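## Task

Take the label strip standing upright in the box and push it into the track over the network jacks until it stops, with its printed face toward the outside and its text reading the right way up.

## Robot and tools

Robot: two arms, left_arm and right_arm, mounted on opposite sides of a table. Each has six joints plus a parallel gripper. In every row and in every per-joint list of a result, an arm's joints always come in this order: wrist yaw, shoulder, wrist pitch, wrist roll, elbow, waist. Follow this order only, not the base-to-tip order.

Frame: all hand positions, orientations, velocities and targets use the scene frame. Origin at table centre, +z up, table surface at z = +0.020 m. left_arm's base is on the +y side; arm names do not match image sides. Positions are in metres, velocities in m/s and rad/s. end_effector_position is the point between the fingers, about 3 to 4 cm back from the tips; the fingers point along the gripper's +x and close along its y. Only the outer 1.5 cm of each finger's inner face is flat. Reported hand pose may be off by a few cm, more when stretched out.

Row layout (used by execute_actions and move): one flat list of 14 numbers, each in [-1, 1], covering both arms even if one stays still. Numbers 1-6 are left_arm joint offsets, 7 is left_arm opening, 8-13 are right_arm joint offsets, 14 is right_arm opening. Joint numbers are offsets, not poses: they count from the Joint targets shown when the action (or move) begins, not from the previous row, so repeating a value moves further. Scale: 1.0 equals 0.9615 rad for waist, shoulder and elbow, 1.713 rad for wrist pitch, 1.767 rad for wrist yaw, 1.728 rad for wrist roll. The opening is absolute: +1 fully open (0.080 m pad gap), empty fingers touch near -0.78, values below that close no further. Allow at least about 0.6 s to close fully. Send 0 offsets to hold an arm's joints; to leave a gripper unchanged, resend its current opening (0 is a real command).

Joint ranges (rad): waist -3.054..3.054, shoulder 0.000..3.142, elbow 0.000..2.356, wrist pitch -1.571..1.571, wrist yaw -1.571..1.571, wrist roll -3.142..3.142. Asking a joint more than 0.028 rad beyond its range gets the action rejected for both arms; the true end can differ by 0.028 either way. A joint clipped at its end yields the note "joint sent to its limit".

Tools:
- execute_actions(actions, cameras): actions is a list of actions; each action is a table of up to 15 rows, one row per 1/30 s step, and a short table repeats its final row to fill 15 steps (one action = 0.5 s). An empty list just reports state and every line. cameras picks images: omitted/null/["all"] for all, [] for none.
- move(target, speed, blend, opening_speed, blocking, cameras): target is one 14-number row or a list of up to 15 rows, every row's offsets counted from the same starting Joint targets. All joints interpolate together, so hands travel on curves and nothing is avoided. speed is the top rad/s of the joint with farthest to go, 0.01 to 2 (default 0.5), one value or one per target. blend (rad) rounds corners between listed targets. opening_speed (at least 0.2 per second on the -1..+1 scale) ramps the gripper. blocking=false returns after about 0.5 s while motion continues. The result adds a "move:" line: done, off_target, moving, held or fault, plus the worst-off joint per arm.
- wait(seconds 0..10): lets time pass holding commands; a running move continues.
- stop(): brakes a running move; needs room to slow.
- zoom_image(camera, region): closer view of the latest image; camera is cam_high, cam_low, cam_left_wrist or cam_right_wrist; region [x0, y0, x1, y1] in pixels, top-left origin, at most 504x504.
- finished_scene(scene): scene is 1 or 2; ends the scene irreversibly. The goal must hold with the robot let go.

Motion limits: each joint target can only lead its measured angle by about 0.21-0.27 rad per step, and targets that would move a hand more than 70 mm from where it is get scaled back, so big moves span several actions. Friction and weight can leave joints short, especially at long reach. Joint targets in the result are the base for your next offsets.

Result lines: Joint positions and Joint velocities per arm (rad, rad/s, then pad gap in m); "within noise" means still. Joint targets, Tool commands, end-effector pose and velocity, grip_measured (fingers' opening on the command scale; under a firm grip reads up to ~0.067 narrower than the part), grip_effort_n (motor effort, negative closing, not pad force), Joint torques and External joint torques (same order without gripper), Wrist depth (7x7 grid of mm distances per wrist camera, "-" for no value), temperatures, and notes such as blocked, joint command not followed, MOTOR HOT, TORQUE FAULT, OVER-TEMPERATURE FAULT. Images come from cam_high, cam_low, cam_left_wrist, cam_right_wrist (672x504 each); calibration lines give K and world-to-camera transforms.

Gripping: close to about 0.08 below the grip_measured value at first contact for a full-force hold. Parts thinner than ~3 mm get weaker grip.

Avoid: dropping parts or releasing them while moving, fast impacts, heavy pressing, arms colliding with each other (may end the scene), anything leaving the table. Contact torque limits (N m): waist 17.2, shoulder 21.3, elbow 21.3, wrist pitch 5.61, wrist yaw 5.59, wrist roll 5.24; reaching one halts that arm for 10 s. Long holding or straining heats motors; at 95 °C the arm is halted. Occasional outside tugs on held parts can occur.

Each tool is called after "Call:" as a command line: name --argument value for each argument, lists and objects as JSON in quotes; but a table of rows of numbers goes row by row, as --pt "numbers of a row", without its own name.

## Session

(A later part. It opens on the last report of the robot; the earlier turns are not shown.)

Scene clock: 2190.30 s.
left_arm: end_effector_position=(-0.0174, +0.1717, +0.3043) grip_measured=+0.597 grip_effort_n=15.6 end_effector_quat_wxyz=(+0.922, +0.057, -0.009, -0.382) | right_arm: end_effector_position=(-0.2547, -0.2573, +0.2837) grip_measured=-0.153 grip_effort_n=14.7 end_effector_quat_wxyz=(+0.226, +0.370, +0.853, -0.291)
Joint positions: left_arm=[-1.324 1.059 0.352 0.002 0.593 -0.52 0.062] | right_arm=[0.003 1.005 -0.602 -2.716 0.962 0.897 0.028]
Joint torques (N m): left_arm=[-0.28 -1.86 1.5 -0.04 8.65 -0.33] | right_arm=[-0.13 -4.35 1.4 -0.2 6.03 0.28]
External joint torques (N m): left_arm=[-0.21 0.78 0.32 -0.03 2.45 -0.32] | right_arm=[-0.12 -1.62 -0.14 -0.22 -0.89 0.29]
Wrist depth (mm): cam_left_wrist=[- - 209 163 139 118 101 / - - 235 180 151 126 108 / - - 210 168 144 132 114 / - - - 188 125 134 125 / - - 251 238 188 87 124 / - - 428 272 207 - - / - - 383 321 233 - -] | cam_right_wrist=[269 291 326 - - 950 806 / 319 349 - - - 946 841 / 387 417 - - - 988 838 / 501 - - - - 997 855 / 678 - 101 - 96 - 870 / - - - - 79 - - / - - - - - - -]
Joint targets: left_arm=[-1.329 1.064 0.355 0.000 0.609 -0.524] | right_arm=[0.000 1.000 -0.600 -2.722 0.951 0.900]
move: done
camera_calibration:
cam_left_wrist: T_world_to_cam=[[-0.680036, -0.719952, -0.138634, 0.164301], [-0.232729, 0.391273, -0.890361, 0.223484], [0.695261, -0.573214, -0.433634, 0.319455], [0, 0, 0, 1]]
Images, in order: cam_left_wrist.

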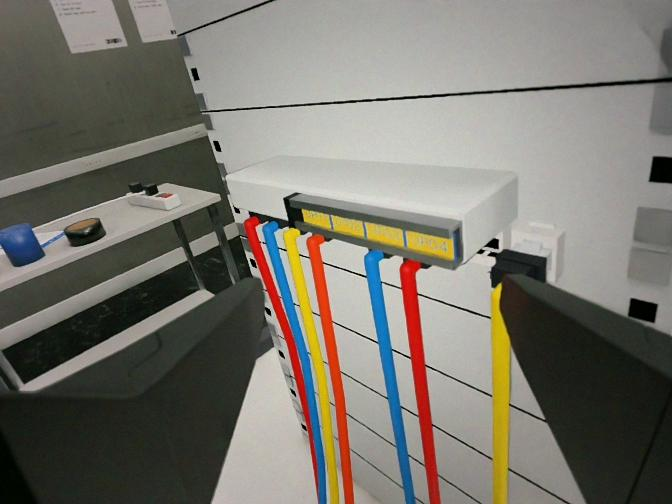

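Call:
zoom_image --camera "cam_left_wrist" --region '[285, 190, 320, 235]'

Call:
zoom_image --camera "cam_left_wrist" --region '[440, 215, 475, 275]'

Scaled by 11.200.

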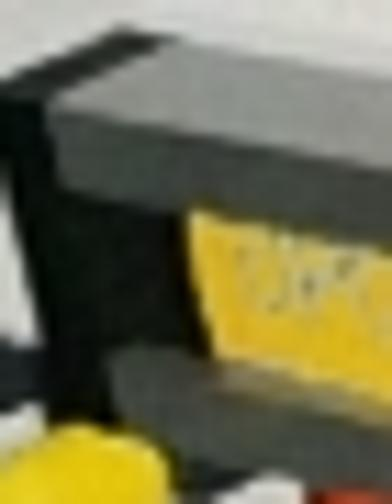

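Scaled by 8.400.

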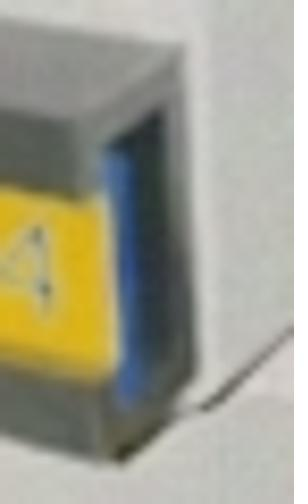

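Call:
finished_scene --scene 1

The scene is finished: the task was done.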